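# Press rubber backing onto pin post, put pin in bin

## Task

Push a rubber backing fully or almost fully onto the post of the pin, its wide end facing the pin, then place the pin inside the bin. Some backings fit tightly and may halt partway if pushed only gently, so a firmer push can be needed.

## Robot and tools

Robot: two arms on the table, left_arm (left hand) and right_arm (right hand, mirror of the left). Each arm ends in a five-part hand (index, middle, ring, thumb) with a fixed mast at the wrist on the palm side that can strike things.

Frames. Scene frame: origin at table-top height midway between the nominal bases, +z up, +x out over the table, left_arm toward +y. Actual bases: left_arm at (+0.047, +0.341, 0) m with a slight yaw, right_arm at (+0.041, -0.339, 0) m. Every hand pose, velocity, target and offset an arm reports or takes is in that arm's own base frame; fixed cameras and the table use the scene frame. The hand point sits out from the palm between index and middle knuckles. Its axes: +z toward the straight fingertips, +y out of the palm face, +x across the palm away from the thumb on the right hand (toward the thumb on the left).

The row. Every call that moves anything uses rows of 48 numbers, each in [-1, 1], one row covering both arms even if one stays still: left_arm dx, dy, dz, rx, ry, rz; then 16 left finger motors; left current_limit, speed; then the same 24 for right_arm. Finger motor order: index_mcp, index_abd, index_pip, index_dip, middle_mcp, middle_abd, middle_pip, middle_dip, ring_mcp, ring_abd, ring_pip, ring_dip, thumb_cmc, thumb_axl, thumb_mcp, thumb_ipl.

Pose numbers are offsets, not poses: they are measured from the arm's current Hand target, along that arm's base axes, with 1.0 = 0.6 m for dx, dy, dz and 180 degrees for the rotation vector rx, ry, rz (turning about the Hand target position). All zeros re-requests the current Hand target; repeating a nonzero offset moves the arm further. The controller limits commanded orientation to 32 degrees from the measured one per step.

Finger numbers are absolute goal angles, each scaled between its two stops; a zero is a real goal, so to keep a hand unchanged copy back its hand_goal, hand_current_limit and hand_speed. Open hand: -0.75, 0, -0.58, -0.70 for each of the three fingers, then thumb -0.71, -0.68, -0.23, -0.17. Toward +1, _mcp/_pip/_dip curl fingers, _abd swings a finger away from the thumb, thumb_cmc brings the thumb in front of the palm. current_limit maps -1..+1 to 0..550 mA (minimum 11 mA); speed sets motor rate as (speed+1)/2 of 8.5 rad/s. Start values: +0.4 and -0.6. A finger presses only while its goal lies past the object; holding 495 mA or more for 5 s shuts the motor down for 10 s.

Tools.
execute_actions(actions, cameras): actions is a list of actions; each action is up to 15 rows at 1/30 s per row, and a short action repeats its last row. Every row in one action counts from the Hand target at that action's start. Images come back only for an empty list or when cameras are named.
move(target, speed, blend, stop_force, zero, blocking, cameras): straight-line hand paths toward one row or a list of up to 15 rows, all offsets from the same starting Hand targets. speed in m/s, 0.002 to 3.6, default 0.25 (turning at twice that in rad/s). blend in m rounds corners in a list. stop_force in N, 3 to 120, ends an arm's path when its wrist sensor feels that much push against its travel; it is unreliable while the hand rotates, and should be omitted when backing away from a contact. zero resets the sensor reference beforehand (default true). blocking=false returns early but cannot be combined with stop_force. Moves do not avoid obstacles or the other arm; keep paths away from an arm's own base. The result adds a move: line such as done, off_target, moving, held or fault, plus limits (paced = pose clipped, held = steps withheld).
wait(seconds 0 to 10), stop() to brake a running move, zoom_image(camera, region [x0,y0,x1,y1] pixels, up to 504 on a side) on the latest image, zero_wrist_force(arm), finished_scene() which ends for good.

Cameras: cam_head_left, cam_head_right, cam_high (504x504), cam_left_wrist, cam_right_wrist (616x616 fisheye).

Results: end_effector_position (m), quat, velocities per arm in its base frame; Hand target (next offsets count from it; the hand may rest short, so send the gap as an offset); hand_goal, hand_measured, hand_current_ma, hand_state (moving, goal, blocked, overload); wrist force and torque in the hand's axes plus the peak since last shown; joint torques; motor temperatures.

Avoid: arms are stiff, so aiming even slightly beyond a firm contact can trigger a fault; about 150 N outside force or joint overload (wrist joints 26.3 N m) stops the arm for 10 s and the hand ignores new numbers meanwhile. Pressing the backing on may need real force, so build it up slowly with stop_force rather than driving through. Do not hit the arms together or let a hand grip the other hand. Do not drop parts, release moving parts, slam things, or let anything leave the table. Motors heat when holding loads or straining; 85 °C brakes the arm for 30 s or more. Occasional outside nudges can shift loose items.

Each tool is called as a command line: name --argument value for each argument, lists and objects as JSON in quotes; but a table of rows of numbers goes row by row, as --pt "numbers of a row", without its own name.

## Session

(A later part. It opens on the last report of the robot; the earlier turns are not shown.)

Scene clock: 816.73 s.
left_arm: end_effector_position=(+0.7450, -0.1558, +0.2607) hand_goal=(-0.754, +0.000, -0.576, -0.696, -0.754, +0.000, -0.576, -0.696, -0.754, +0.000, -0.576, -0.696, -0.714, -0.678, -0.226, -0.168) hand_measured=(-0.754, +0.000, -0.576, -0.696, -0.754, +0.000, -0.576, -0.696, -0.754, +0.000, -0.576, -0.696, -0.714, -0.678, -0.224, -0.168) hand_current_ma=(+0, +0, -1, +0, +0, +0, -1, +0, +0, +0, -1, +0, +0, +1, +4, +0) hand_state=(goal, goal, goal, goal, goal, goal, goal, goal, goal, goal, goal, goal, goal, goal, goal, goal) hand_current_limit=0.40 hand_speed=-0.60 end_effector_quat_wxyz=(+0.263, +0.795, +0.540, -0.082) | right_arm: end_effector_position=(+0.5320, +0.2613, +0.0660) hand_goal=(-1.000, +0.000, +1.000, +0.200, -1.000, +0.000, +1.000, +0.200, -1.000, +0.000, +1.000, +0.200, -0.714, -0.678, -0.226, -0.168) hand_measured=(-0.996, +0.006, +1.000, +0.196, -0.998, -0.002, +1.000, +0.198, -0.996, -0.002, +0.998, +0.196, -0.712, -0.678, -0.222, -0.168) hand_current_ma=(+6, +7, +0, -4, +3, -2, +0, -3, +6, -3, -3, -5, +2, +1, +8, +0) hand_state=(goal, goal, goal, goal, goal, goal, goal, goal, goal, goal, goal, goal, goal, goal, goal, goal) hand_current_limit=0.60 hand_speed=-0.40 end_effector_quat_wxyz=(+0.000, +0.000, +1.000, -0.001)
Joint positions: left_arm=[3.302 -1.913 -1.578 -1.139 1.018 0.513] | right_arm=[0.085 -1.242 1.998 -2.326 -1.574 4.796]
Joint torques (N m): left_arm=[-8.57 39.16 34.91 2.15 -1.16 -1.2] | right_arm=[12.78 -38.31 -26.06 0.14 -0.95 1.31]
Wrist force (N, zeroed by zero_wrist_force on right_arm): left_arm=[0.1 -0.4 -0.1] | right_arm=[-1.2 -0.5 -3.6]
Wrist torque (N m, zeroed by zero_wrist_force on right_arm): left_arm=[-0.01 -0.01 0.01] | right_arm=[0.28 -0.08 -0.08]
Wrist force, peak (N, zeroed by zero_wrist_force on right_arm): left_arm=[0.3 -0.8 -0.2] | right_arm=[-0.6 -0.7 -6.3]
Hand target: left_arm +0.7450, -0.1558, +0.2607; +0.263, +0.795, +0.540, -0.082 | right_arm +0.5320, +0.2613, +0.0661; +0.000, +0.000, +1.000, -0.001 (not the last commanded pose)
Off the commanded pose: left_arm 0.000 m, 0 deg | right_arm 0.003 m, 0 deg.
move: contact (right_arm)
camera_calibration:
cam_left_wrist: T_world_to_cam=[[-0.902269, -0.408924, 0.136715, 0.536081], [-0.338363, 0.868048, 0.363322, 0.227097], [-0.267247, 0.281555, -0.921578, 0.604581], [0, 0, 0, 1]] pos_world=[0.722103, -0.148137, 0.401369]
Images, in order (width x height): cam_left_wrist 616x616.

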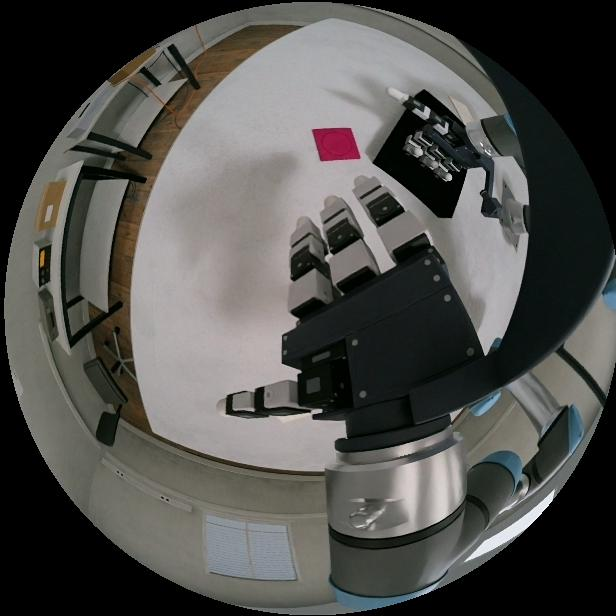

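move --target '[0,0,0,0,0,0,-0.754,0,-0.576,-0.696,-0.754,0,-0.576,-0.696,-0.754,0,-0.576,-0.696,-0.714,-0.678,-0.226,-0.168,0.4,-0.6,0,0,0.2232,0,0,0,-1,0,1,0.2,-1,0,1,0.2,-1,0,1,0.2,-0.714,-0.678,-0.226,-0.168,0.6,-0.4]' --speed 0.12 --cameras '["cam_left_wrist","cam_right_wrist"]'

zoom_image --camera "cam_right_wrist" --region '[290, 165, 330, 205]'

zoom_image --camera "cam_left_wrist" --region '[400, 140, 424, 164]'

Scene clock: 818.93 s.
left_arm: end_effector_position=(+0.7450, -0.1558, +0.2607) hand_goal=(-0.754, +0.000, -0.576, -0.696, -0.754, +0.000, -0.576, -0.696, -0.754, +0.000, -0.576, -0.696, -0.714, -0.678, -0.226, -0.168) hand_measured=(-0.754, +0.000, -0.576, -0.696, -0.754, +0.000, -0.576, -0.696, -0.754, +0.000, -0.576, -0.696, -0.714, -0.678, -0.224, -0.168) hand_current_ma=(+0, +0, -1, +0, +0, +0, -1, +0, +0, +0, -1, +0, +0, +1, +4, +0) hand_state=(goal, goal, goal, goal, goal, goal, goal, goal, goal, goal, goal, goal, goal, goal, goal, goal) hand_current_limit=0.40 hand_speed=-0.60 end_effector_quat_wxyz=(+0.263, +0.795, +0.540, -0.082) | right_arm: end_effector_position=(+0.5320, +0.2613, +0.1999) hand_goal=(-1.000, +0.000, +1.000, +0.200, -1.000, +0.000, +1.000, +0.200, -1.000, +0.000, +1.000, +0.200, -0.714, -0.678, -0.226, -0.168) hand_measured=(-0.996, +0.002, +1.000, +0.196, -0.998, -0.002, +1.000, +0.198, -0.996, -0.002, +0.998, +0.196, -0.712, -0.678, -0.222, -0.168) hand_current_ma=(+6, +3, +0, -4, +3, -2, +0, -3, +6, -3, -3, -5, +2, +1, +8, +0) hand_state=(goal, goal, goal, goal, goal, goal, goal, goal, goal, goal, goal, goal, goal, goal, goal, goal) hand_current_limit=0.60 hand_speed=-0.40 end_effector_quat_wxyz=(+0.000, +0.000, +1.000, -0.001)
Joint positions: left_arm=[3.302 -1.913 -1.578 -1.139 1.018 0.513] | right_arm=[0.085 -1.425 1.827 -1.972 -1.574 4.796]
Joint torques (N m): left_arm=[-9.05 40.03 34.99 2.16 -1.14 -1.36] | right_arm=[-12.46 -35.18 -34.95 -0.66 -1.19 -1.32]
Wrist force (N, zeroed by zero_wrist_force on right_arm): left_arm=[0.3 -0.6 0.0] | right_arm=[-0.1 0.4 -0.1]
Wrist torque (N m, zeroed by zero_wrist_force on right_arm): left_arm=[-0.05 -0.03 0.03] | right_arm=[0.05 0.01 0.01]
Wrist force, peak (N, zeroed by zero_wrist_force on right_arm): left_arm=[0.2 -0.7 -0.1] | right_arm=[-1.0 -0.4 -4.2]
Hand target: left_arm +0.7450, -0.1558, +0.2607; +0.263, +0.795, +0.540, -0.082 | right_arm +0.5320, +0.2613, +0.2000; +0.000, +0.000, +1.000, -0.001
Off the commanded pose: left_arm 0.000 m, 0 deg | right_arm 0.000 m, 0 deg.
move: done
camera_calibration:
cam_left_wrist: T_world_to_cam=[[-0.902269, -0.408924, 0.136715, 0.536081], [-0.338363, 0.868048, 0.363322, 0.227097], [-0.267247, 0.281555, -0.921578, 0.604581], [0, 0, 0, 1]] pos_world=[0.722103, -0.148137, 0.401369]
cam_right_wrist: T_world_to_cam=[[0.780207, 0.625521, -0.00099422, -0.546157], [0.357855, -0.445045, 0.820899, -0.305431], [0.513047, -0.640826, -0.571073, 0.126509], [0, 0, 0, 1]] pos_world=[0.470511, 0.286772, 0.322431]
Images, in order (width x height): cam_left_wrist 616x616, cam_right_wrist 616x616.

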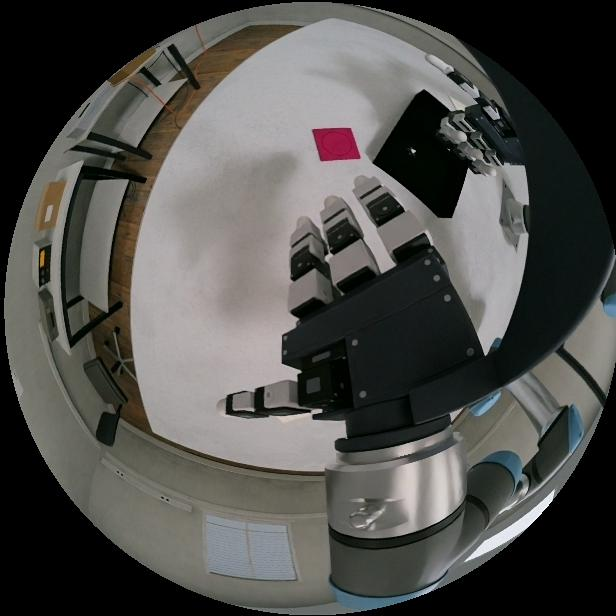

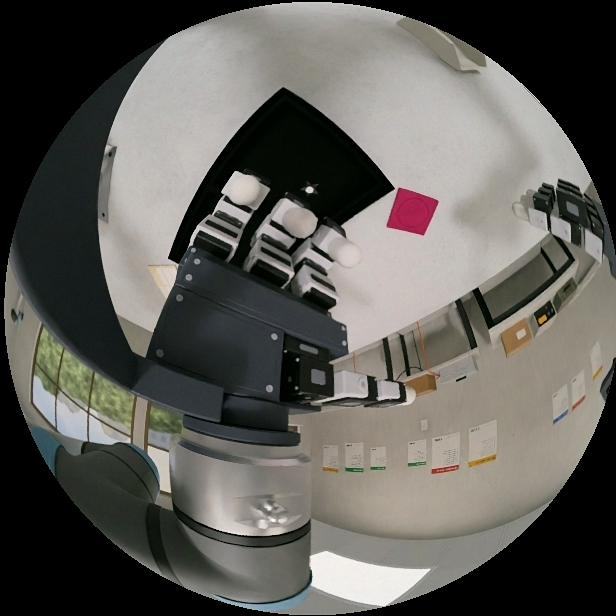

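Scaled by 12.600 from the camera's 616x616 image, which has a finer 880x880 frame.

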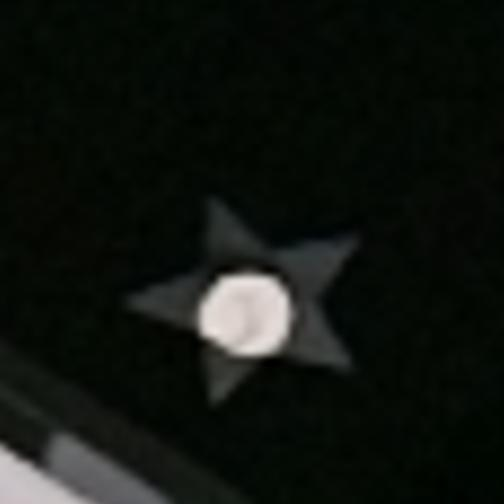

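Scaled by 21.000 from the camera's 616x616 image, which has a finer 880x880 frame.

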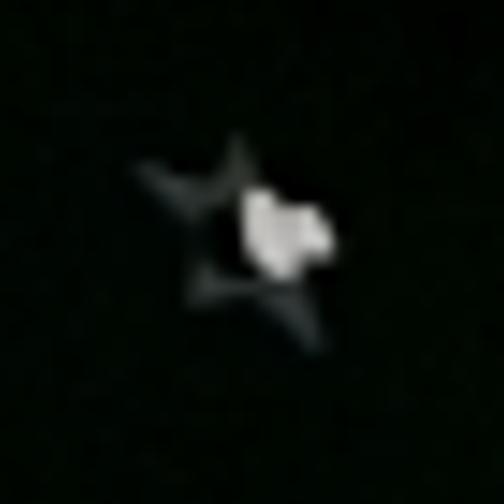

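move --target '[0,0,0,0,0,0,-0.754,0,-0.576,-0.696,-0.754,0,-0.576,-0.696,-0.754,0,-0.576,-0.696,-0.714,-0.678,-0.226,-0.168,0.4,-0.6,-0.00333,0,-0.2067,0,0,0,-1,0,1,0.2,-1,0,1,0.2,-1,0,1,0.2,-0.714,-0.678,-0.226,-0.168,0.6,-0.4]' --speed 0.12

zero_wrist_force --arm "right_arm"

move --target '[0,0,0,0,0,0,-0.754,0,-0.576,-0.696,-0.754,0,-0.576,-0.696,-0.754,0,-0.576,-0.696,-0.714,-0.678,-0.226,-0.168,0.4,-0.6,0,0,-0.0195,0,0,0,-1,0,1,0.2,-1,0,1,0.2,-1,0,1,0.2,-0.714,-0.678,-0.226,-0.168,0.6,-0.4]' --speed 0.004 --stop_force 3 --cameras '["cam_left_wrist"]'

zoom_image --camera "cam_left_wrist" --region '[395, 130, 425, 160]'

Scene clock: 821.30 s.
left_arm: end_effector_position=(+0.7450, -0.1558, +0.2607) hand_goal=(-0.754, +0.000, -0.576, -0.696, -0.754, +0.000, -0.576, -0.696, -0.754, +0.000, -0.576, -0.696, -0.714, -0.678, -0.226, -0.168) hand_measured=(-0.754, +0.000, -0.576, -0.696, -0.754, +0.000, -0.576, -0.696, -0.754, +0.000, -0.576, -0.696, -0.714, -0.678, -0.224, -0.168) hand_current_ma=(+0, +0, -1, +0, +0, +0, -1, +0, +0, +0, -1, +0, +0, +1, +4, +0) hand_state=(goal, goal, goal, goal, goal, goal, goal, goal, goal, goal, goal, goal, goal, goal, goal, goal) hand_current_limit=0.40 hand_speed=-0.60 end_effector_quat_wxyz=(+0.263, +0.795, +0.540, -0.082) | right_arm: end_effector_position=(+0.5300, +0.2613, +0.0760) hand_goal=(-1.000, +0.000, +1.000, +0.200, -1.000, +0.000, +1.000, +0.200, -1.000, +0.000, +1.000, +0.200, -0.714, -0.678, -0.226, -0.168) hand_measured=(-0.996, +0.002, +1.000, +0.196, -0.998, -0.002, +1.000, +0.198, -0.996, -0.002, +0.998, +0.196, -0.712, -0.678, -0.222, -0.168) hand_current_ma=(+6, +3, +0, -4, +3, -2, +0, -3, +6, -3, -3, -5, +2, +1, +8, +0) hand_state=(goal, goal, goal, goal, goal, goal, goal, goal, goal, goal, goal, goal, goal, goal, goal, goal) hand_current_limit=0.60 hand_speed=-0.40 end_effector_quat_wxyz=(+0.000, +0.000, +1.000, -0.001)
Joint positions: left_arm=[3.302 -1.913 -1.578 -1.139 1.018 0.513] | right_arm=[0.085 -1.263 1.994 -2.301 -1.574 4.796]
Joint torques (N m): left_arm=[-8.23 39.85 34.72 2.09 -1.17 -1.35] | right_arm=[12.54 -24.06 -3.44 -4.02 1.07 1.69]
Wrist force (N, zeroed by zero_wrist_force on right_arm): left_arm=[0.0 -0.4 -0.2] | right_arm=[0.0 0.4 -0.3]
Wrist torque (N m, zeroed by zero_wrist_force on right_arm): left_arm=[0.00 0.01 -0.01] | right_arm=[0.08 0.01 0.00]
Wrist force, peak (N, zeroed by zero_wrist_force on right_arm): left_arm=[0.5 -0.8 0.0] | right_arm=[0.1 0.1 -1.3]
Hand target: left_arm +0.7450, -0.1558, +0.2607; +0.263, +0.795, +0.540, -0.082 | right_arm +0.5300, +0.2613, +0.0760; +0.000, +0.000, +1.000, -0.001
Off the commanded pose: left_arm 0.000 m, 0 deg | right_arm 0.000 m, 0 deg.
move: done

Wrist force sensor zeroed.

Scene clock: 824.83 s.
left_arm: end_effector_position=(+0.7450, -0.1558, +0.2607) hand_goal=(-0.754, +0.000, -0.576, -0.696, -0.754, +0.000, -0.576, -0.696, -0.754, +0.000, -0.576, -0.696, -0.714, -0.678, -0.226, -0.168) hand_measured=(-0.754, +0.000, -0.576, -0.696, -0.754, +0.000, -0.576, -0.696, -0.754, +0.000, -0.576, -0.696, -0.714, -0.678, -0.224, -0.168) hand_current_ma=(+0, +0, -1, +0, +0, +0, -1, +0, +0, +0, -1, +0, +0, +1, +4, +0) hand_state=(goal, goal, goal, goal, goal, goal, goal, goal, goal, goal, goal, goal, goal, goal, goal, goal) hand_current_limit=0.40 hand_speed=-0.60 end_effector_quat_wxyz=(+0.263, +0.795, +0.540, -0.082) | right_arm: end_effector_position=(+0.5300, +0.2613, +0.0660) hand_goal=(-1.000, +0.000, +1.000, +0.200, -1.000, +0.000, +1.000, +0.200, -1.000, +0.000, +1.000, +0.200, -0.714, -0.678, -0.226, -0.168) hand_measured=(-0.996, +0.006, +1.000, +0.196, -0.998, -0.002, +1.000, +0.198, -0.996, -0.002, +0.998, +0.196, -0.712, -0.678, -0.222, -0.168) hand_current_ma=(+5, +7, +0, -4, +3, -2, +0, -3, +6, -3, -3, -5, +2, +1, +8, +0) hand_state=(goal, goal, goal, goal, goal, goal, goal, goal, goal, goal, goal, goal, goal, goal, goal, goal) hand_current_limit=0.60 hand_speed=-0.40 end_effector_quat_wxyz=(+0.000, +0.000, +1.000, -0.001)
Joint positions: left_arm=[3.302 -1.913 -1.578 -1.139 1.018 0.513] | right_arm=[0.085 -1.246 2.003 -2.328 -1.574 4.796]
Joint torques (N m): left_arm=[-8.6 39.69 35.12 1.94 -1.09 -1.24] | right_arm=[12.44 -37.6 -21.44 -0.09 1.15 1.33]
Wrist force (N, zeroed by zero_wrist_force on right_arm): left_arm=[-0.1 -0.4 0.0] | right_arm=[-0.8 -0.9 -3.6]
Wrist torque (N m, zeroed by zero_wrist_force on right_arm): left_arm=[-0.02 0.02 0.00] | right_arm=[0.19 -0.06 -0.07]
Wrist force, peak (N, zeroed by zero_wrist_force on right_arm): left_arm=[0.2 -0.7 -0.3] | right_arm=[-0.3 -1.3 -5.9]
Hand target: left_arm +0.7450, -0.1558, +0.2607; +0.263, +0.795, +0.540, -0.082 | right_arm +0.5300, +0.2613, +0.0661; +0.000, +0.000, +1.000, -0.001 (not the last commanded pose)
Off the commanded pose: left_arm 0.000 m, 0 deg | right_arm 0.002 m, 0 deg.
move: contact (right_arm)
camera_calibration:
cam_left_wrist: T_world_to_cam=[[-0.902269, -0.408924, 0.136715, 0.536081], [-0.338363, 0.868048, 0.363322, 0.227097], [-0.267247, 0.281555, -0.921578, 0.604581], [0, 0, 0, 1]] pos_world=[0.722103, -0.148137, 0.401369]
Images, in order (width x height): cam_left_wrist 616x616.

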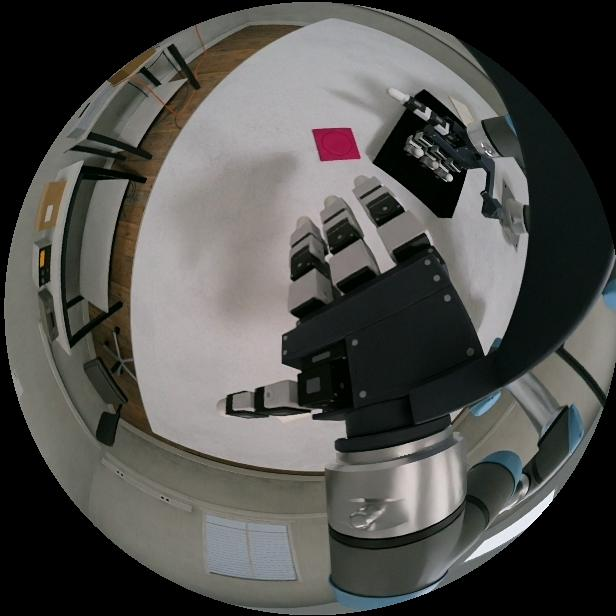

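Scaled by 16.800 from the camera's 616x616 image, which has a finer 880x880 frame.

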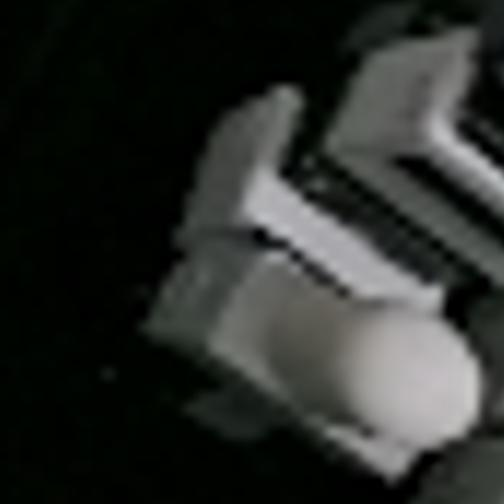

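move --target '[0,0,0,0,0,0,-0.754,0,-0.576,-0.696,-0.754,0,-0.576,-0.696,-0.754,0,-0.576,-0.696,-0.714,-0.678,-0.226,-0.168,0.4,-0.6,0.005,-0.0332,0.2232,0,0,0,-1,0,1,0.2,-1,0,1,0.2,-1,0,1,0.2,-0.714,-0.678,-0.226,-0.168,0.6,-0.4]' --speed 0.12 --cameras '["cam_left_wrist","cam_right_wrist"]'

zoom_image --camera "cam_right_wrist" --region '[285, 175, 325, 215]'

zoom_image --camera "cam_left_wrist" --region '[400, 140, 424, 164]'

Scene clock: 827.90 s.
left_arm: end_effector_position=(+0.7450, -0.1558, +0.2607) hand_goal=(-0.754, +0.000, -0.576, -0.696, -0.754, +0.000, -0.576, -0.696, -0.754, +0.000, -0.576, -0.696, -0.714, -0.678, -0.226, -0.168) hand_measured=(-0.754, +0.000, -0.576, -0.696, -0.754, +0.000, -0.576, -0.696, -0.754, +0.000, -0.576, -0.696, -0.714, -0.678, -0.224, -0.168) hand_current_ma=(+0, +0, -1, +0, +0, +0, -1, +0, +0, +0, -1, +0, +0, +1, +4, +0) hand_state=(goal, goal, goal, goal, goal, goal, goal, goal, goal, goal, goal, goal, goal, goal, goal, goal) hand_current_limit=0.40 hand_speed=-0.60 end_effector_quat_wxyz=(+0.263, +0.795, +0.540, -0.082) | right_arm: end_effector_position=(+0.5330, +0.2414, +0.1999) hand_goal=(-1.000, +0.000, +1.000, +0.200, -1.000, +0.000, +1.000, +0.200, -1.000, +0.000, +1.000, +0.200, -0.714, -0.678, -0.226, -0.168) hand_measured=(-0.996, +0.002, +1.000, +0.196, -0.998, -0.002, +1.000, +0.198, -0.996, -0.002, +0.998, +0.196, -0.712, -0.678, -0.222, -0.168) hand_current_ma=(+5, +3, +0, -4, +3, -2, +0, -3, +6, -3, -3, -5, +2, +1, +8, +0) hand_state=(goal, goal, goal, goal, goal, goal, goal, goal, goal, goal, goal, goal, goal, goal, goal, goal) hand_current_limit=0.60 hand_speed=-0.40 end_effector_quat_wxyz=(+0.000, +0.000, +1.000, -0.001)
Joint positions: left_arm=[3.302 -1.913 -1.578 -1.139 1.018 0.513] | right_arm=[0.046 -1.437 1.841 -1.975 -1.574 4.758]
Joint torques (N m): left_arm=[-8.44 39.24 34.87 2.16 -1.09 -1.38] | right_arm=[-12.11 -35.41 -34.93 -0.58 -1.28 -1.32]
Wrist force (N, zeroed by zero_wrist_force on right_arm): left_arm=[0.1 -0.4 0.1] | right_arm=[0.3 0.0 0.2]
Wrist torque (N m, zeroed by zero_wrist_force on right_arm): left_arm=[-0.02 0.01 0.01] | right_arm=[-0.04 -0.03 0.12]
Wrist force, peak (N, zeroed by zero_wrist_force on right_arm): left_arm=[0.3 -0.7 0.0] | right_arm=[-0.8 -0.6 -3.6]
Hand target: left_arm +0.7450, -0.1558, +0.2607; +0.263, +0.795, +0.540, -0.082 | right_arm +0.5330, +0.2414, +0.2000; +0.000, +0.000, +1.000, -0.001
Off the commanded pose: left_arm 0.000 m, 0 deg | right_arm 0.000 m, 0 deg.
move: done
camera_calibration:
cam_left_wrist: T_world_to_cam=[[-0.902269, -0.408924, 0.136715, 0.536081], [-0.338363, 0.868048, 0.363322, 0.227097], [-0.267247, 0.281555, -0.921578, 0.604581], [0, 0, 0, 1]] pos_world=[0.722103, -0.148137, 0.401369]
cam_right_wrist: T_world_to_cam=[[0.780235, 0.625486, -0.000930546, -0.53453], [0.357794, -0.445093, 0.820899, -0.314684], [0.513047, -0.640827, -0.571073, 0.113128], [0, 0, 0, 1]] pos_world=[0.471611, 0.266773, 0.322431]
Images, in order (width x height): cam_left_wrist 616x616, cam_right_wrist 616x616.

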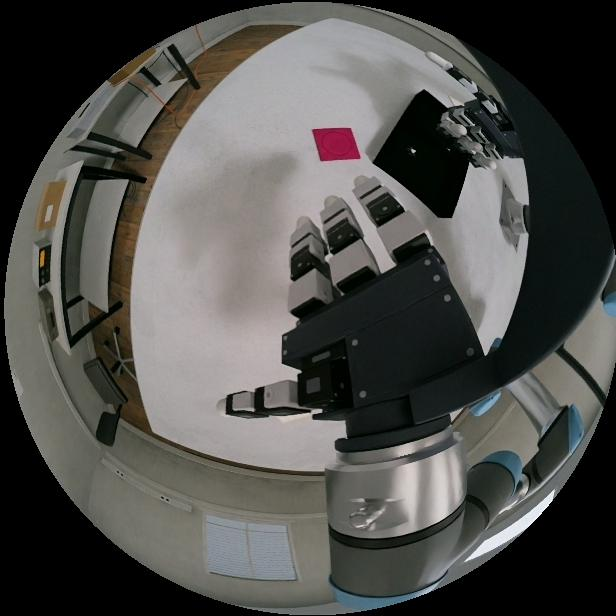

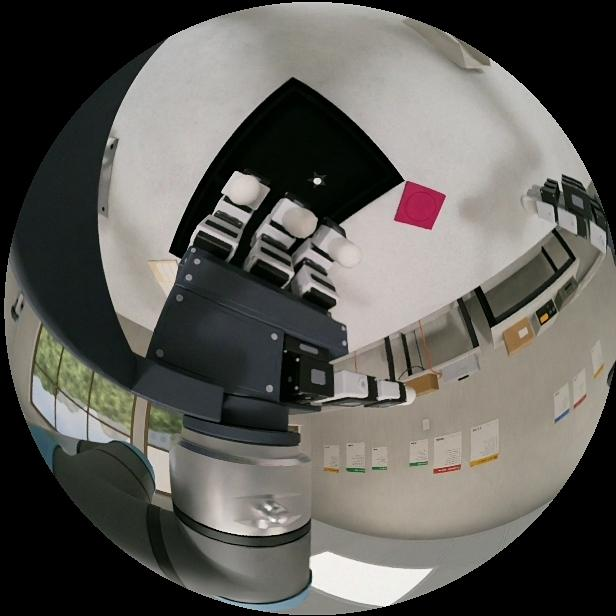

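Scaled by 12.600 from the camera's 616x616 image, which has a finer 880x880 frame.

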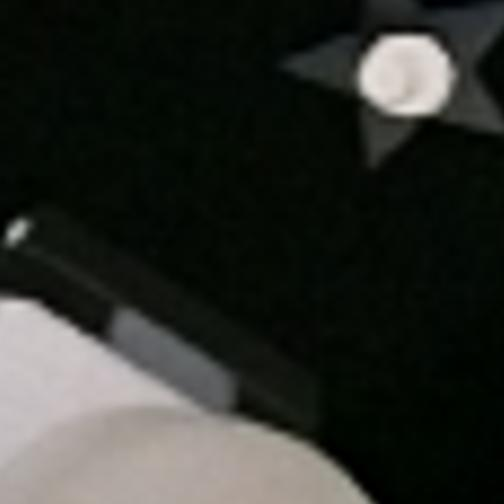

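Scaled by 21.000 from the camera's 616x616 image, which has a finer 880x880 frame.

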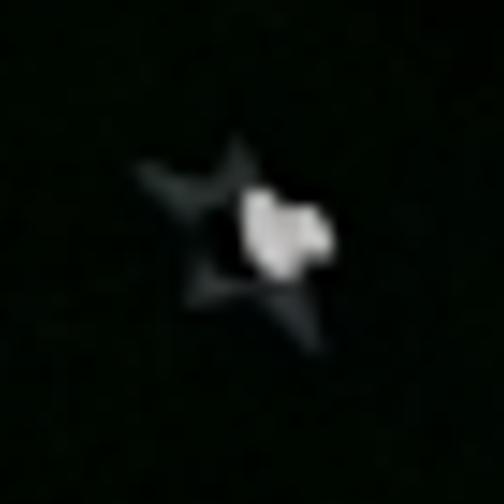

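move --target '[0,0,0,0,0,0,-0.754,0,-0.576,-0.696,-0.754,0,-0.576,-0.696,-0.754,0,-0.576,-0.696,-0.714,-0.678,-0.226,-0.168,0.4,-0.6,0.0007,0,-0.2,0,0,0,-1,0,1,0.2,-1,0,1,0.2,-1,0,1,0.2,-0.714,-0.678,-0.226,-0.168,0.6,-0.4]' --speed 0.12

zero_wrist_force --arm "right_arm"

move --target '[0,0,0,0,0,0,-0.754,0,-0.576,-0.696,-0.754,0,-0.576,-0.696,-0.754,0,-0.576,-0.696,-0.714,-0.678,-0.226,-0.168,0.4,-0.6,0,0,-0.024,0,0,0,-1,0,1,0.2,-1,0,1,0.2,-1,0,1,0.2,-0.714,-0.678,-0.226,-0.168,0.6,-0.4]' --speed 0.004 --stop_force 3 --cameras '["cam_left_wrist"]'

zoom_image --camera "cam_left_wrist" --region '[395, 130, 425, 160]'

Scene clock: 830.03 s.
left_arm: end_effector_position=(+0.7450, -0.1558, +0.2607) hand_goal=(-0.754, +0.000, -0.576, -0.696, -0.754, +0.000, -0.576, -0.696, -0.754, +0.000, -0.576, -0.696, -0.714, -0.678, -0.226, -0.168) hand_measured=(-0.754, +0.000, -0.576, -0.696, -0.754, +0.000, -0.576, -0.696, -0.754, +0.000, -0.576, -0.696, -0.714, -0.678, -0.224, -0.168) hand_current_ma=(+0, +0, -1, +0, +0, +0, -1, +0, +0, +0, -1, +0, +0, +1, +4, +0) hand_state=(goal, goal, goal, goal, goal, goal, goal, goal, goal, goal, goal, goal, goal, goal, goal, goal) hand_current_limit=0.40 hand_speed=-0.60 end_effector_quat_wxyz=(+0.263, +0.795, +0.540, -0.082) | right_arm: end_effector_position=(+0.5334, +0.2413, +0.0801) hand_goal=(-1.000, +0.000, +1.000, +0.200, -1.000, +0.000, +1.000, +0.200, -1.000, +0.000, +1.000, +0.200, -0.714, -0.678, -0.226, -0.168) hand_measured=(-0.996, +0.002, +1.000, +0.196, -0.998, -0.002, +1.000, +0.198, -0.996, -0.002, +0.998, +0.196, -0.712, -0.678, -0.222, -0.168) hand_current_ma=(+5, +3, +0, -4, +3, -2, +0, -3, +6, -3, -3, -5, +2, +1, +8, +0) hand_state=(goal, goal, goal, goal, goal, goal, goal, goal, goal, goal, goal, goal, goal, goal, goal, goal) hand_current_limit=0.60 hand_speed=-0.40 end_effector_quat_wxyz=(+0.000, +0.000, +1.000, -0.001)
Joint positions: left_arm=[3.302 -1.913 -1.578 -1.139 1.018 0.513] | right_arm=[0.046 -1.276 1.998 -2.293 -1.574 4.758]
Joint torques (N m): left_arm=[-8.53 40.03 35.23 1.94 -1.13 -1.54] | right_arm=[12.66 -21.85 -3.88 -4.47 1.04 1.69]
Wrist force (N, zeroed by zero_wrist_force on right_arm): left_arm=[0.3 -0.5 -0.1] | right_arm=[-0.3 -0.1 0.1]
Wrist torque (N m, zeroed by zero_wrist_force on right_arm): left_arm=[-0.02 -0.04 0.03] | right_arm=[-0.03 0.04 0.06]
Wrist force, peak (N, zeroed by zero_wrist_force on right_arm): left_arm=[0.1 -0.8 0.0] | right_arm=[0.2 -0.5 -0.8]
Hand target: left_arm +0.7450, -0.1558, +0.2607; +0.263, +0.795, +0.540, -0.082 | right_arm +0.5334, +0.2414, +0.0800; +0.000, +0.000, +1.000, -0.001
Off the commanded pose: left_arm 0.000 m, 0 deg | right_arm 0.000 m, 0 deg.
move: done

Wrist force sensor zeroed.

Scene clock: 833.30 s.
left_arm: end_effector_position=(+0.7450, -0.1558, +0.2607) hand_goal=(-0.754, +0.000, -0.576, -0.696, -0.754, +0.000, -0.576, -0.696, -0.754, +0.000, -0.576, -0.696, -0.714, -0.678, -0.226, -0.168) hand_measured=(-0.754, +0.000, -0.576, -0.696, -0.754, +0.000, -0.576, -0.696, -0.754, +0.000, -0.576, -0.696, -0.714, -0.678, -0.224, -0.168) hand_current_ma=(+0, +0, -1, +0, +0, +0, -1, +0, +0, +0, -1, +0, +0, +1, +4, +0) hand_state=(goal, goal, goal, goal, goal, goal, goal, goal, goal, goal, goal, goal, goal, goal, goal, goal) hand_current_limit=0.40 hand_speed=-0.60 end_effector_quat_wxyz=(+0.263, +0.795, +0.540, -0.082) | right_arm: end_effector_position=(+0.5334, +0.2414, +0.0728) hand_goal=(-1.000, +0.000, +1.000, +0.200, -1.000, +0.000, +1.000, +0.200, -1.000, +0.000, +1.000, +0.200, -0.714, -0.678, -0.226, -0.168) hand_measured=(-0.994, +0.002, +1.000, +0.196, -0.998, -0.002, +1.000, +0.198, -0.996, -0.002, +0.998, +0.196, -0.712, -0.678, -0.222, -0.168) hand_current_ma=(+9, +3, +0, -4, +3, -2, +0, -3, +6, -3, -3, -5, +2, +1, +8, +0) hand_state=(goal, goal, goal, goal, goal, goal, goal, goal, goal, goal, goal, goal, goal, goal, goal, goal) hand_current_limit=0.60 hand_speed=-0.40 end_effector_quat_wxyz=(+0.000, +0.000, +1.000, -0.001)
Joint positions: left_arm=[3.302 -1.913 -1.578 -1.139 1.018 0.513] | right_arm=[0.046 -1.264 2.005 -2.313 -1.574 4.758]
Joint torques (N m): left_arm=[-8.69 39.91 35.15 1.99 -1.3 -1.5] | right_arm=[12.93 -37.53 -30.25 -0.24 0.92 1.61]
Wrist force (N, zeroed by zero_wrist_force on right_arm): left_arm=[0.3 -0.4 -0.1] | right_arm=[0.1 -0.6 -2.6]
Wrist torque (N m, zeroed by zero_wrist_force on right_arm): left_arm=[-0.01 -0.03 0.03] | right_arm=[0.16 -0.09 0.02]
Wrist force, peak (N, zeroed by zero_wrist_force on right_arm): left_arm=[0.3 -0.8 -0.1] | right_arm=[0.2 -0.8 -3.5]
Hand target: left_arm +0.7450, -0.1558, +0.2607; +0.263, +0.795, +0.540, -0.082 | right_arm +0.5334, +0.2414, +0.0728; +0.000, +0.000, +1.000, -0.001 (not the last commanded pose)
Off the commanded pose: left_arm 0.000 m, 0 deg | right_arm 0.007 m, 0 deg.
move: contact (right_arm)
camera_calibration:
cam_left_wrist: T_world_to_cam=[[-0.902269, -0.408924, 0.136715, 0.536081], [-0.338363, 0.868048, 0.363322, 0.227097], [-0.267247, 0.281555, -0.921578, 0.604581], [0, 0, 0, 1]] pos_world=[0.722103, -0.148137, 0.401369]
Images, in order (width x height): cam_left_wrist 616x616.

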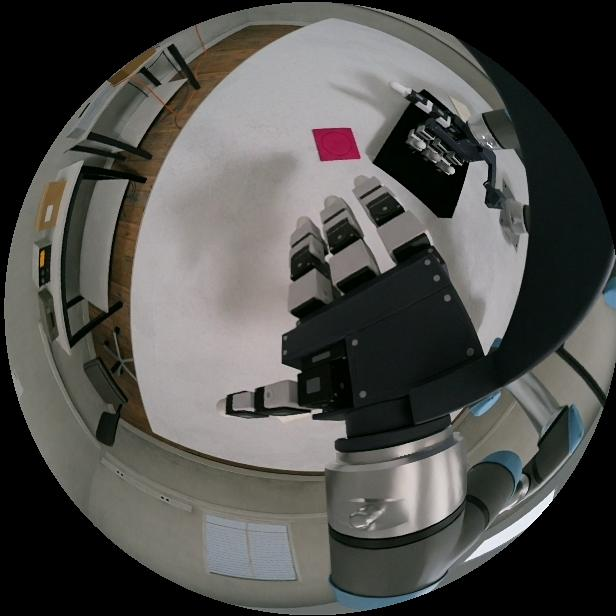

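Scaled by 16.800 from the camera's 616x616 image, which has a finer 880x880 frame.

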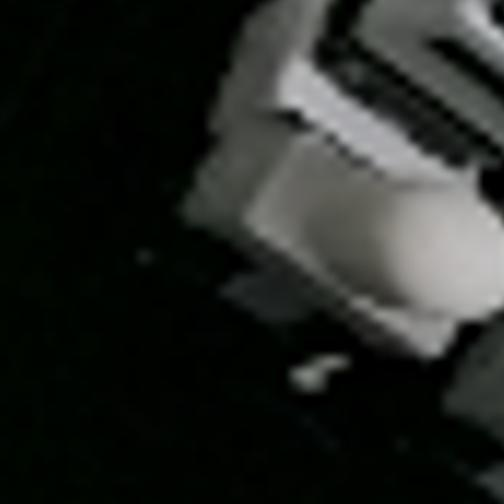

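move --target '[0,0,0,0,0,0,-0.754,0,-0.576,-0.696,-0.754,0,-0.576,-0.696,-0.754,0,-0.576,-0.696,-0.714,-0.678,-0.226,-0.168,0.4,-0.6,0,0,-0.0083,0,0,0,-1,0,1,0.2,-1,0,1,0.2,-1,0,1,0.2,-0.714,-0.678,-0.226,-0.168,0.6,-0.4]' --speed 0.002 --stop_force 10 --zero false --cameras '["cam_left_wrist"]'

zoom_image --camera "cam_left_wrist" --region '[395, 130, 425, 160]'

Scene clock: 835.13 s.
left_arm: end_effector_position=(+0.7450, -0.1558, +0.2607) hand_goal=(-0.754, +0.000, -0.576, -0.696, -0.754, +0.000, -0.576, -0.696, -0.754, +0.000, -0.576, -0.696, -0.714, -0.678, -0.226, -0.168) hand_measured=(-0.754, +0.000, -0.576, -0.696, -0.754, +0.000, -0.576, -0.696, -0.754, +0.000, -0.576, -0.696, -0.714, -0.678, -0.224, -0.168) hand_current_ma=(+0, +0, -1, +0, +0, +0, -1, +0, +0, +0, -1, +0, +0, +1, +4, +0) hand_state=(goal, goal, goal, goal, goal, goal, goal, goal, goal, goal, goal, goal, goal, goal, goal, goal) hand_current_limit=0.40 hand_speed=-0.60 end_effector_quat_wxyz=(+0.263, +0.795, +0.540, -0.082) | right_arm: end_effector_position=(+0.5334, +0.2414, +0.0715) hand_goal=(-1.000, +0.000, +1.000, +0.200, -1.000, +0.000, +1.000, +0.200, -1.000, +0.000, +1.000, +0.200, -0.714, -0.678, -0.226, -0.168) hand_measured=(-0.990, +0.006, +1.000, +0.196, -0.998, -0.002, +1.000, +0.198, -1.000, -0.002, +0.998, +0.196, -0.712, -0.678, -0.222, -0.168) hand_current_ma=(+23, +9, +0, -4, +3, -2, +0, -3, +0, -3, -3, -5, +2, +1, +8, +0) hand_state=(goal, goal, goal, goal, goal, goal, goal, goal, goal, goal, goal, goal, goal, goal, goal, goal) hand_current_limit=0.60 hand_speed=-0.40 end_effector_quat_wxyz=(+0.000, +0.000, +1.000, -0.001)
Joint positions: left_arm=[3.302 -1.913 -1.578 -1.139 1.018 0.513] | right_arm=[0.046 -1.261 2.007 -2.316 -1.574 4.758]
Joint torques (N m): left_arm=[-9.18 39.47 35.16 1.96 -1.21 -1.54] | right_arm=[11.42 -32.67 -8.36 0.6 0.39 1.19]
Wrist force (N, zeroed by zero_wrist_force on right_arm): left_arm=[0.3 -0.5 -0.2] | right_arm=[-0.5 2.0 -10.6]
Wrist torque (N m, zeroed by zero_wrist_force on right_arm): left_arm=[-0.02 -0.03 0.02] | right_arm=[0.89 0.07 0.22]
Wrist force, peak (N, zeroed by zero_wrist_force on right_arm): left_arm=[0.3 -0.8 0.0] | right_arm=[-0.7 2.2 -11.0]
Hand target: left_arm +0.7450, -0.1558, +0.2607; +0.263, +0.795, +0.540, -0.082 | right_arm +0.5334, +0.2414, +0.0716; +0.000, +0.000, +1.000, -0.001 (not the last commanded pose)
Off the commanded pose: left_arm 0.000 m, 0 deg | right_arm 0.004 m, 0 deg.
move: contact (right_arm)
camera_calibration:
cam_left_wrist: T_world_to_cam=[[-0.902269, -0.408924, 0.136715, 0.536081], [-0.338363, 0.868048, 0.363322, 0.227097], [-0.267247, 0.281555, -0.921578, 0.604581], [0, 0, 0, 1]] pos_world=[0.722103, -0.148137, 0.401369]
Images, in order (width x height): cam_left_wrist 616x616.

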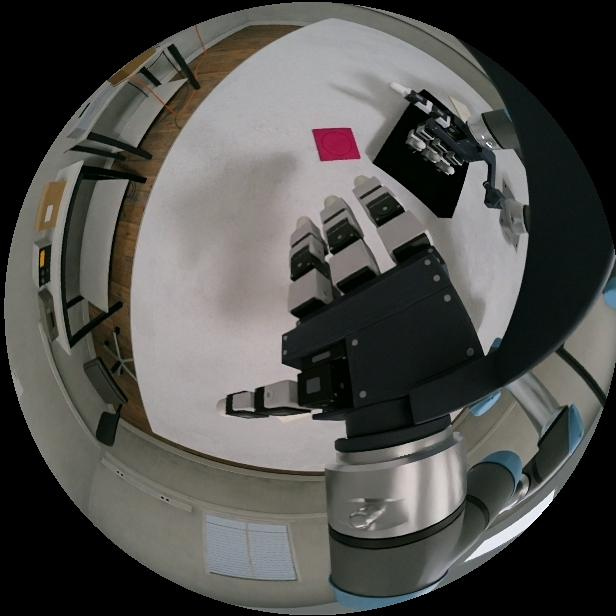

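Scaled by 16.800 from the camera's 616x616 image, which has a finer 880x880 frame.

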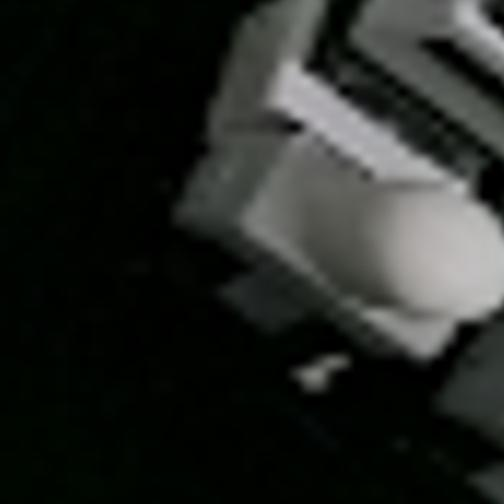

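move --target '[0,0,0,0,0,0,-0.754,0,-0.576,-0.696,-0.754,0,-0.576,-0.696,-0.754,0,-0.576,-0.696,-0.714,-0.678,-0.226,-0.168,0.4,-0.6,0,0,-0.0067,0,0,0,-1,0,1,0.2,-1,0,1,0.2,-1,0,1,0.2,-0.714,-0.678,-0.226,-0.168,0.6,-0.4]' --speed 0.002 --stop_force 18 --zero false --cameras '["cam_left_wrist"]'

zoom_image --camera "cam_left_wrist" --region '[395, 130, 425, 160]'

Scene clock: 836.77 s.
left_arm: end_effector_position=(+0.7450, -0.1558, +0.2607) hand_goal=(-0.754, +0.000, -0.576, -0.696, -0.754, +0.000, -0.576, -0.696, -0.754, +0.000, -0.576, -0.696, -0.714, -0.678, -0.226, -0.168) hand_measured=(-0.754, +0.000, -0.576, -0.696, -0.754, +0.000, -0.576, -0.696, -0.754, +0.000, -0.576, -0.696, -0.714, -0.678, -0.224, -0.168) hand_current_ma=(+0, +0, -1, +0, +0, +0, -1, +0, +0, +0, -1, +0, +0, +1, +4, +0) hand_state=(goal, goal, goal, goal, goal, goal, goal, goal, goal, goal, goal, goal, goal, goal, goal, goal) hand_current_limit=0.40 hand_speed=-0.60 end_effector_quat_wxyz=(+0.263, +0.795, +0.540, -0.082) | right_arm: end_effector_position=(+0.5335, +0.2414, +0.0712) hand_goal=(-1.000, +0.000, +1.000, +0.200, -1.000, +0.000, +1.000, +0.200, -1.000, +0.000, +1.000, +0.200, -0.714, -0.678, -0.226, -0.168) hand_measured=(-0.988, +0.008, +1.000, +0.196, -0.998, -0.002, +1.000, +0.198, -1.000, -0.002, +0.998, +0.196, -0.712, -0.678, -0.222, -0.168) hand_current_ma=(+24, +14, +0, -4, +3, -2, +0, -3, +0, -3, -3, -5, +2, +1, +8, +0) hand_state=(goal, goal, goal, goal, goal, goal, goal, goal, goal, goal, goal, goal, goal, goal, goal, goal) hand_current_limit=0.60 hand_speed=-0.40 end_effector_quat_wxyz=(+0.000, +0.000, +1.000, -0.001)
Joint positions: left_arm=[3.302 -1.913 -1.578 -1.139 1.018 0.513] | right_arm=[0.046 -1.261 2.007 -2.317 -1.574 4.758]
Joint torques (N m): left_arm=[-8.91 39.81 35.18 2.19 -1.17 -1.54] | right_arm=[8.86 -29.68 -20.94 0.48 -0.56 0.94]
Wrist force (N, zeroed by zero_wrist_force on right_arm): left_arm=[0.2 -0.4 0.1] | right_arm=[2.3 3.7 -21.0]
Wrist torque (N m, zeroed by zero_wrist_force on right_arm): left_arm=[-0.02 -0.02 0.02] | right_arm=[2.17 0.91 0.68]
Wrist force, peak (N, zeroed by zero_wrist_force on right_arm): left_arm=[0.3 -0.7 -0.3] | right_arm=[2.7 3.8 -21.9]
Hand target: left_arm +0.7450, -0.1558, +0.2607; +0.263, +0.795, +0.540, -0.082 | right_arm +0.5336, +0.2414, +0.0713; +0.000, +0.000, +1.000, -0.001 (not the last commanded pose)
Off the commanded pose: left_arm 0.000 m, 0 deg | right_arm 0.004 m, 0 deg.
move: contact (right_arm)
camera_calibration:
cam_left_wrist: T_world_to_cam=[[-0.902269, -0.408924, 0.136715, 0.536081], [-0.338363, 0.868048, 0.363322, 0.227097], [-0.267247, 0.281555, -0.921578, 0.604581], [0, 0, 0, 1]] pos_world=[0.722103, -0.148137, 0.401369]
Images, in order (width x height): cam_left_wrist 616x616.

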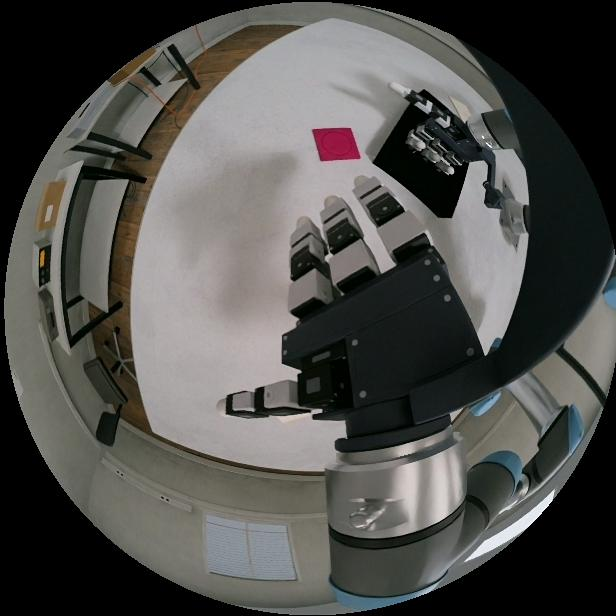

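Scaled by 16.800 from the camera's 616x616 image, which has a finer 880x880 frame.

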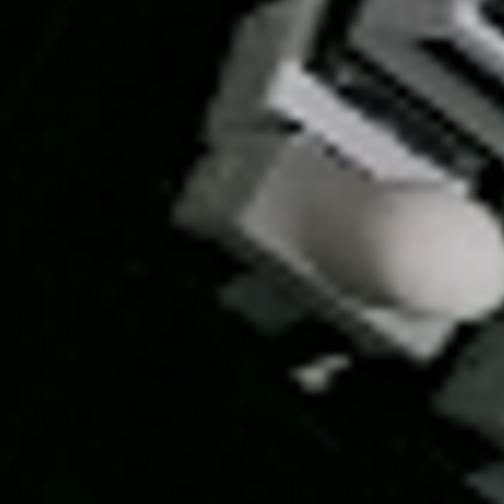

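move --target '[0,0,0,0,0,0,-0.754,0,-0.576,-0.696,-0.754,0,-0.576,-0.696,-0.754,0,-0.576,-0.696,-0.714,-0.678,-0.226,-0.168,0.4,-0.6,0,0,0.2145,0,0,0,-1,0,1,0.2,-1,0,1,0.2,-1,0,1,0.2,-0.714,-0.678,-0.226,-0.168,0.6,-0.4]' --speed 0.12 --cameras '["cam_left_wrist","cam_right_wrist","cam_head_left"]'

zoom_image --camera "cam_right_wrist" --region '[300, 165, 335, 200]'

zoom_image --camera "cam_left_wrist" --region '[400, 140, 424, 164]'

zoom_image --camera "cam_right_wrist" --region '[160, 60, 420, 300]'

Scene clock: 839.83 s.
left_arm: end_effector_position=(+0.7450, -0.1558, +0.2607) hand_goal=(-0.754, +0.000, -0.576, -0.696, -0.754, +0.000, -0.576, -0.696, -0.754, +0.000, -0.576, -0.696, -0.714, -0.678, -0.226, -0.168) hand_measured=(-0.754, +0.000, -0.576, -0.696, -0.754, +0.000, -0.576, -0.696, -0.754, +0.000, -0.576, -0.696, -0.714, -0.678, -0.224, -0.168) hand_current_ma=(+0, +0, -1, +0, +0, +0, -1, +0, +0, +0, -1, +0, +0, +1, +4, +0) hand_state=(goal, goal, goal, goal, goal, goal, goal, goal, goal, goal, goal, goal, goal, goal, goal, goal) hand_current_limit=0.40 hand_speed=-0.60 end_effector_quat_wxyz=(+0.263, +0.795, +0.540, -0.082) | right_arm: end_effector_position=(+0.5336, +0.2414, +0.1999) hand_goal=(-1.000, +0.000, +1.000, +0.200, -1.000, +0.000, +1.000, +0.200, -1.000, +0.000, +1.000, +0.200, -0.714, -0.678, -0.226, -0.168) hand_measured=(-0.996, +0.002, +1.000, +0.196, -0.998, -0.002, +1.000, +0.198, -1.000, -0.002, +0.998, +0.196, -0.712, -0.678, -0.222, -0.168) hand_current_ma=(+8, +3, +0, -4, +3, -2, +0, -3, +0, -3, -3, -5, +2, +1, +8, +0) hand_state=(goal, goal, goal, goal, goal, goal, goal, goal, goal, goal, goal, goal, goal, goal, goal, goal) hand_current_limit=0.60 hand_speed=-0.40 end_effector_quat_wxyz=(+0.000, +0.000, +1.000, -0.001)
Joint positions: left_arm=[3.302 -1.913 -1.578 -1.139 1.018 0.513] | right_arm=[0.046 -1.436 1.84 -1.975 -1.574 4.758]
Joint torques (N m): left_arm=[-9.21 40.07 34.88 1.98 -1.15 -1.62] | right_arm=[-10.69 -34.78 -35.77 -0.5 -1.29 -1.28]
Wrist force (N, zeroed by zero_wrist_force on right_arm): left_arm=[0.1 -0.6 0.1] | right_arm=[0.6 -0.2 0.2]
Wrist torque (N m, zeroed by zero_wrist_force on right_arm): left_arm=[-0.06 0.00 0.02] | right_arm=[-0.06 -0.07 0.04]
Wrist force, peak (N, zeroed by zero_wrist_force on right_arm): left_arm=[0.3 -0.8 0.1] | right_arm=[2.3 3.5 -20.9]
Hand target: left_arm +0.7450, -0.1558, +0.2607; +0.263, +0.795, +0.540, -0.082 | right_arm +0.5336, +0.2414, +0.2000; +0.000, +0.000, +1.000, -0.001
Off the commanded pose: left_arm 0.000 m, 0 deg | right_arm 0.000 m, 0 deg.
move: done
camera_calibration:
cam_left_wrist: T_world_to_cam=[[-0.902269, -0.408924, 0.136715, 0.536081], [-0.338363, 0.868048, 0.363322, 0.227097], [-0.267247, 0.281555, -0.921578, 0.604581], [0, 0, 0, 1]] pos_world=[0.722103, -0.148137, 0.401369]
cam_right_wrist: T_world_to_cam=[[0.7802, 0.625529, -0.000604413, -0.535084], [0.357428, -0.445014, 0.821102, -0.314733], [0.513354, -0.64084, -0.570781, 0.112699], [0, 0, 0, 1]] pos_world=[0.472112, 0.266872, 0.322431]
Images, in order (width x height): cam_head_left 504x504, cam_left_wrist 616x616, cam_right_wrist 616x616.

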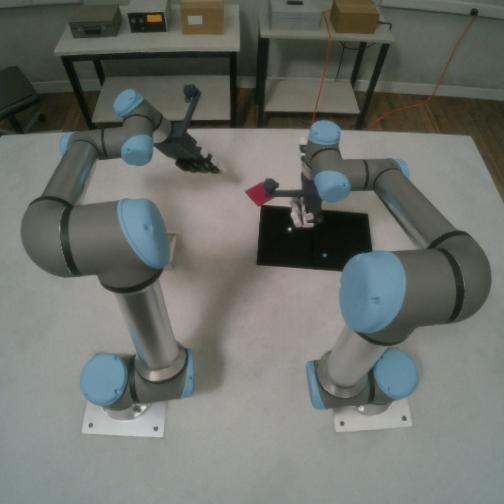

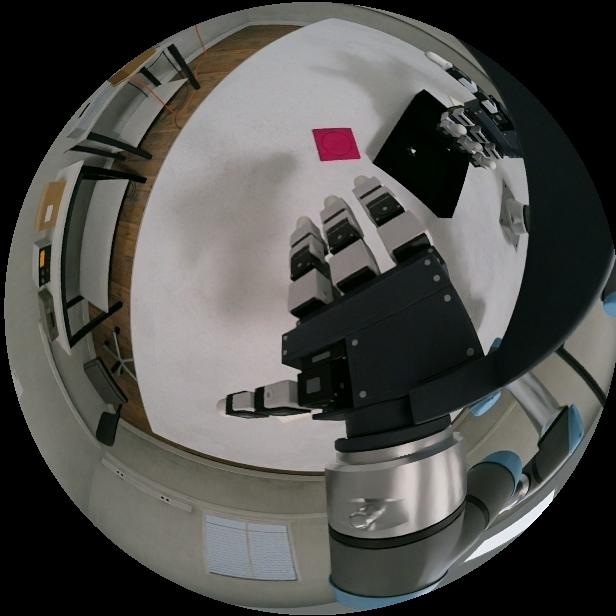

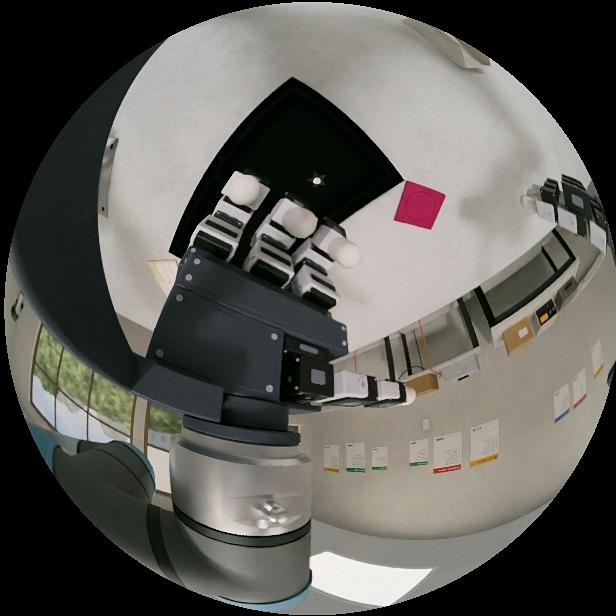

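Scaled by 14.400 from the camera's 616x616 image, which has a finer 880x880 frame.

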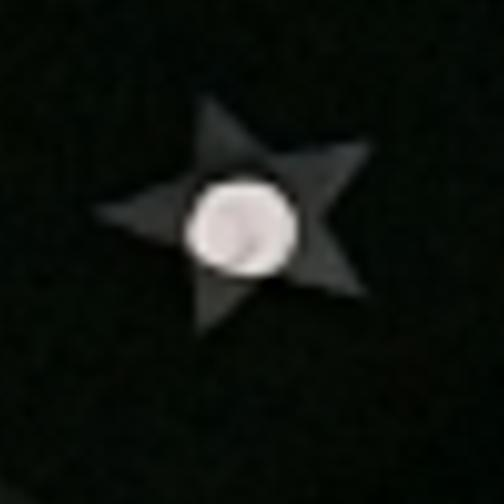

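Scaled by 21.000 from the camera's 616x616 image, which has a finer 880x880 frame.

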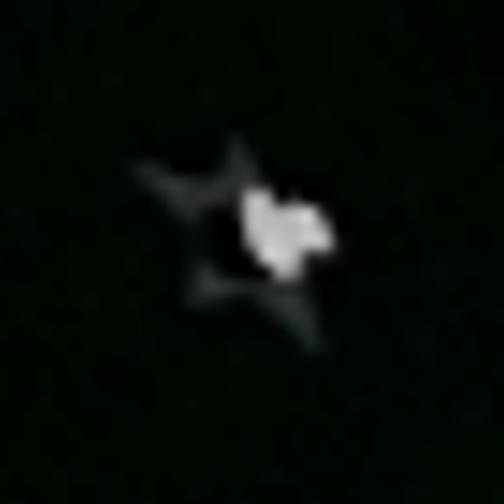

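Scaled by 1.938 from the camera's 616x616 image, which has a finer 880x880 frame.

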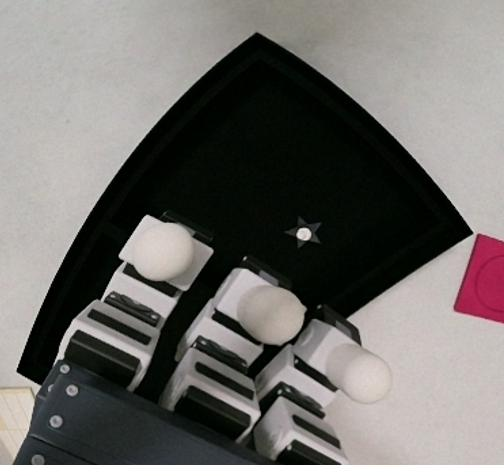

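zoom_image --camera "cam_head_left" --region '[282, 222, 298, 238]'

zoom_image --camera "cam_left_wrist" --region '[405, 143, 421, 159]'

zoom_image --camera "cam_right_wrist" --region '[309, 173, 325, 189]'

Scaled by 31.500 from the camera's 504x504 image, which has a finer 720x720 frame.

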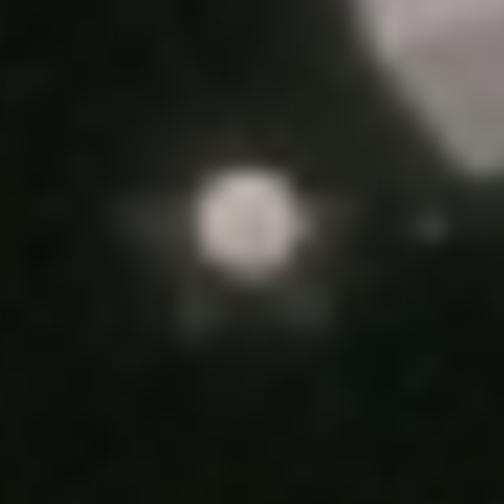

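Scaled by 31.500 from the camera's 616x616 image, which has a finer 880x880 frame.

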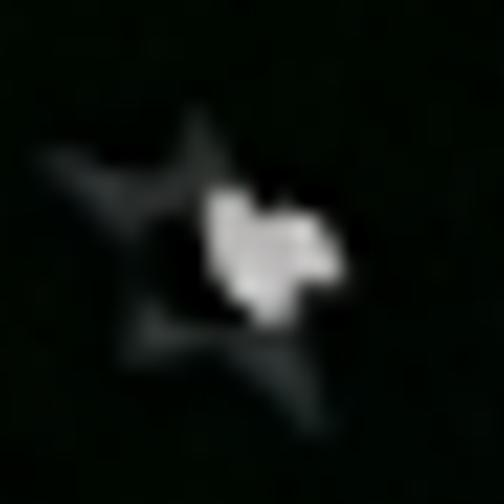

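Scaled by 31.500 from the camera's 616x616 image, which has a finer 880x880 frame.

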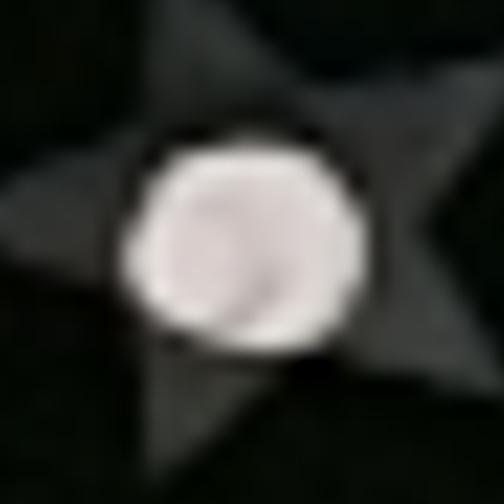

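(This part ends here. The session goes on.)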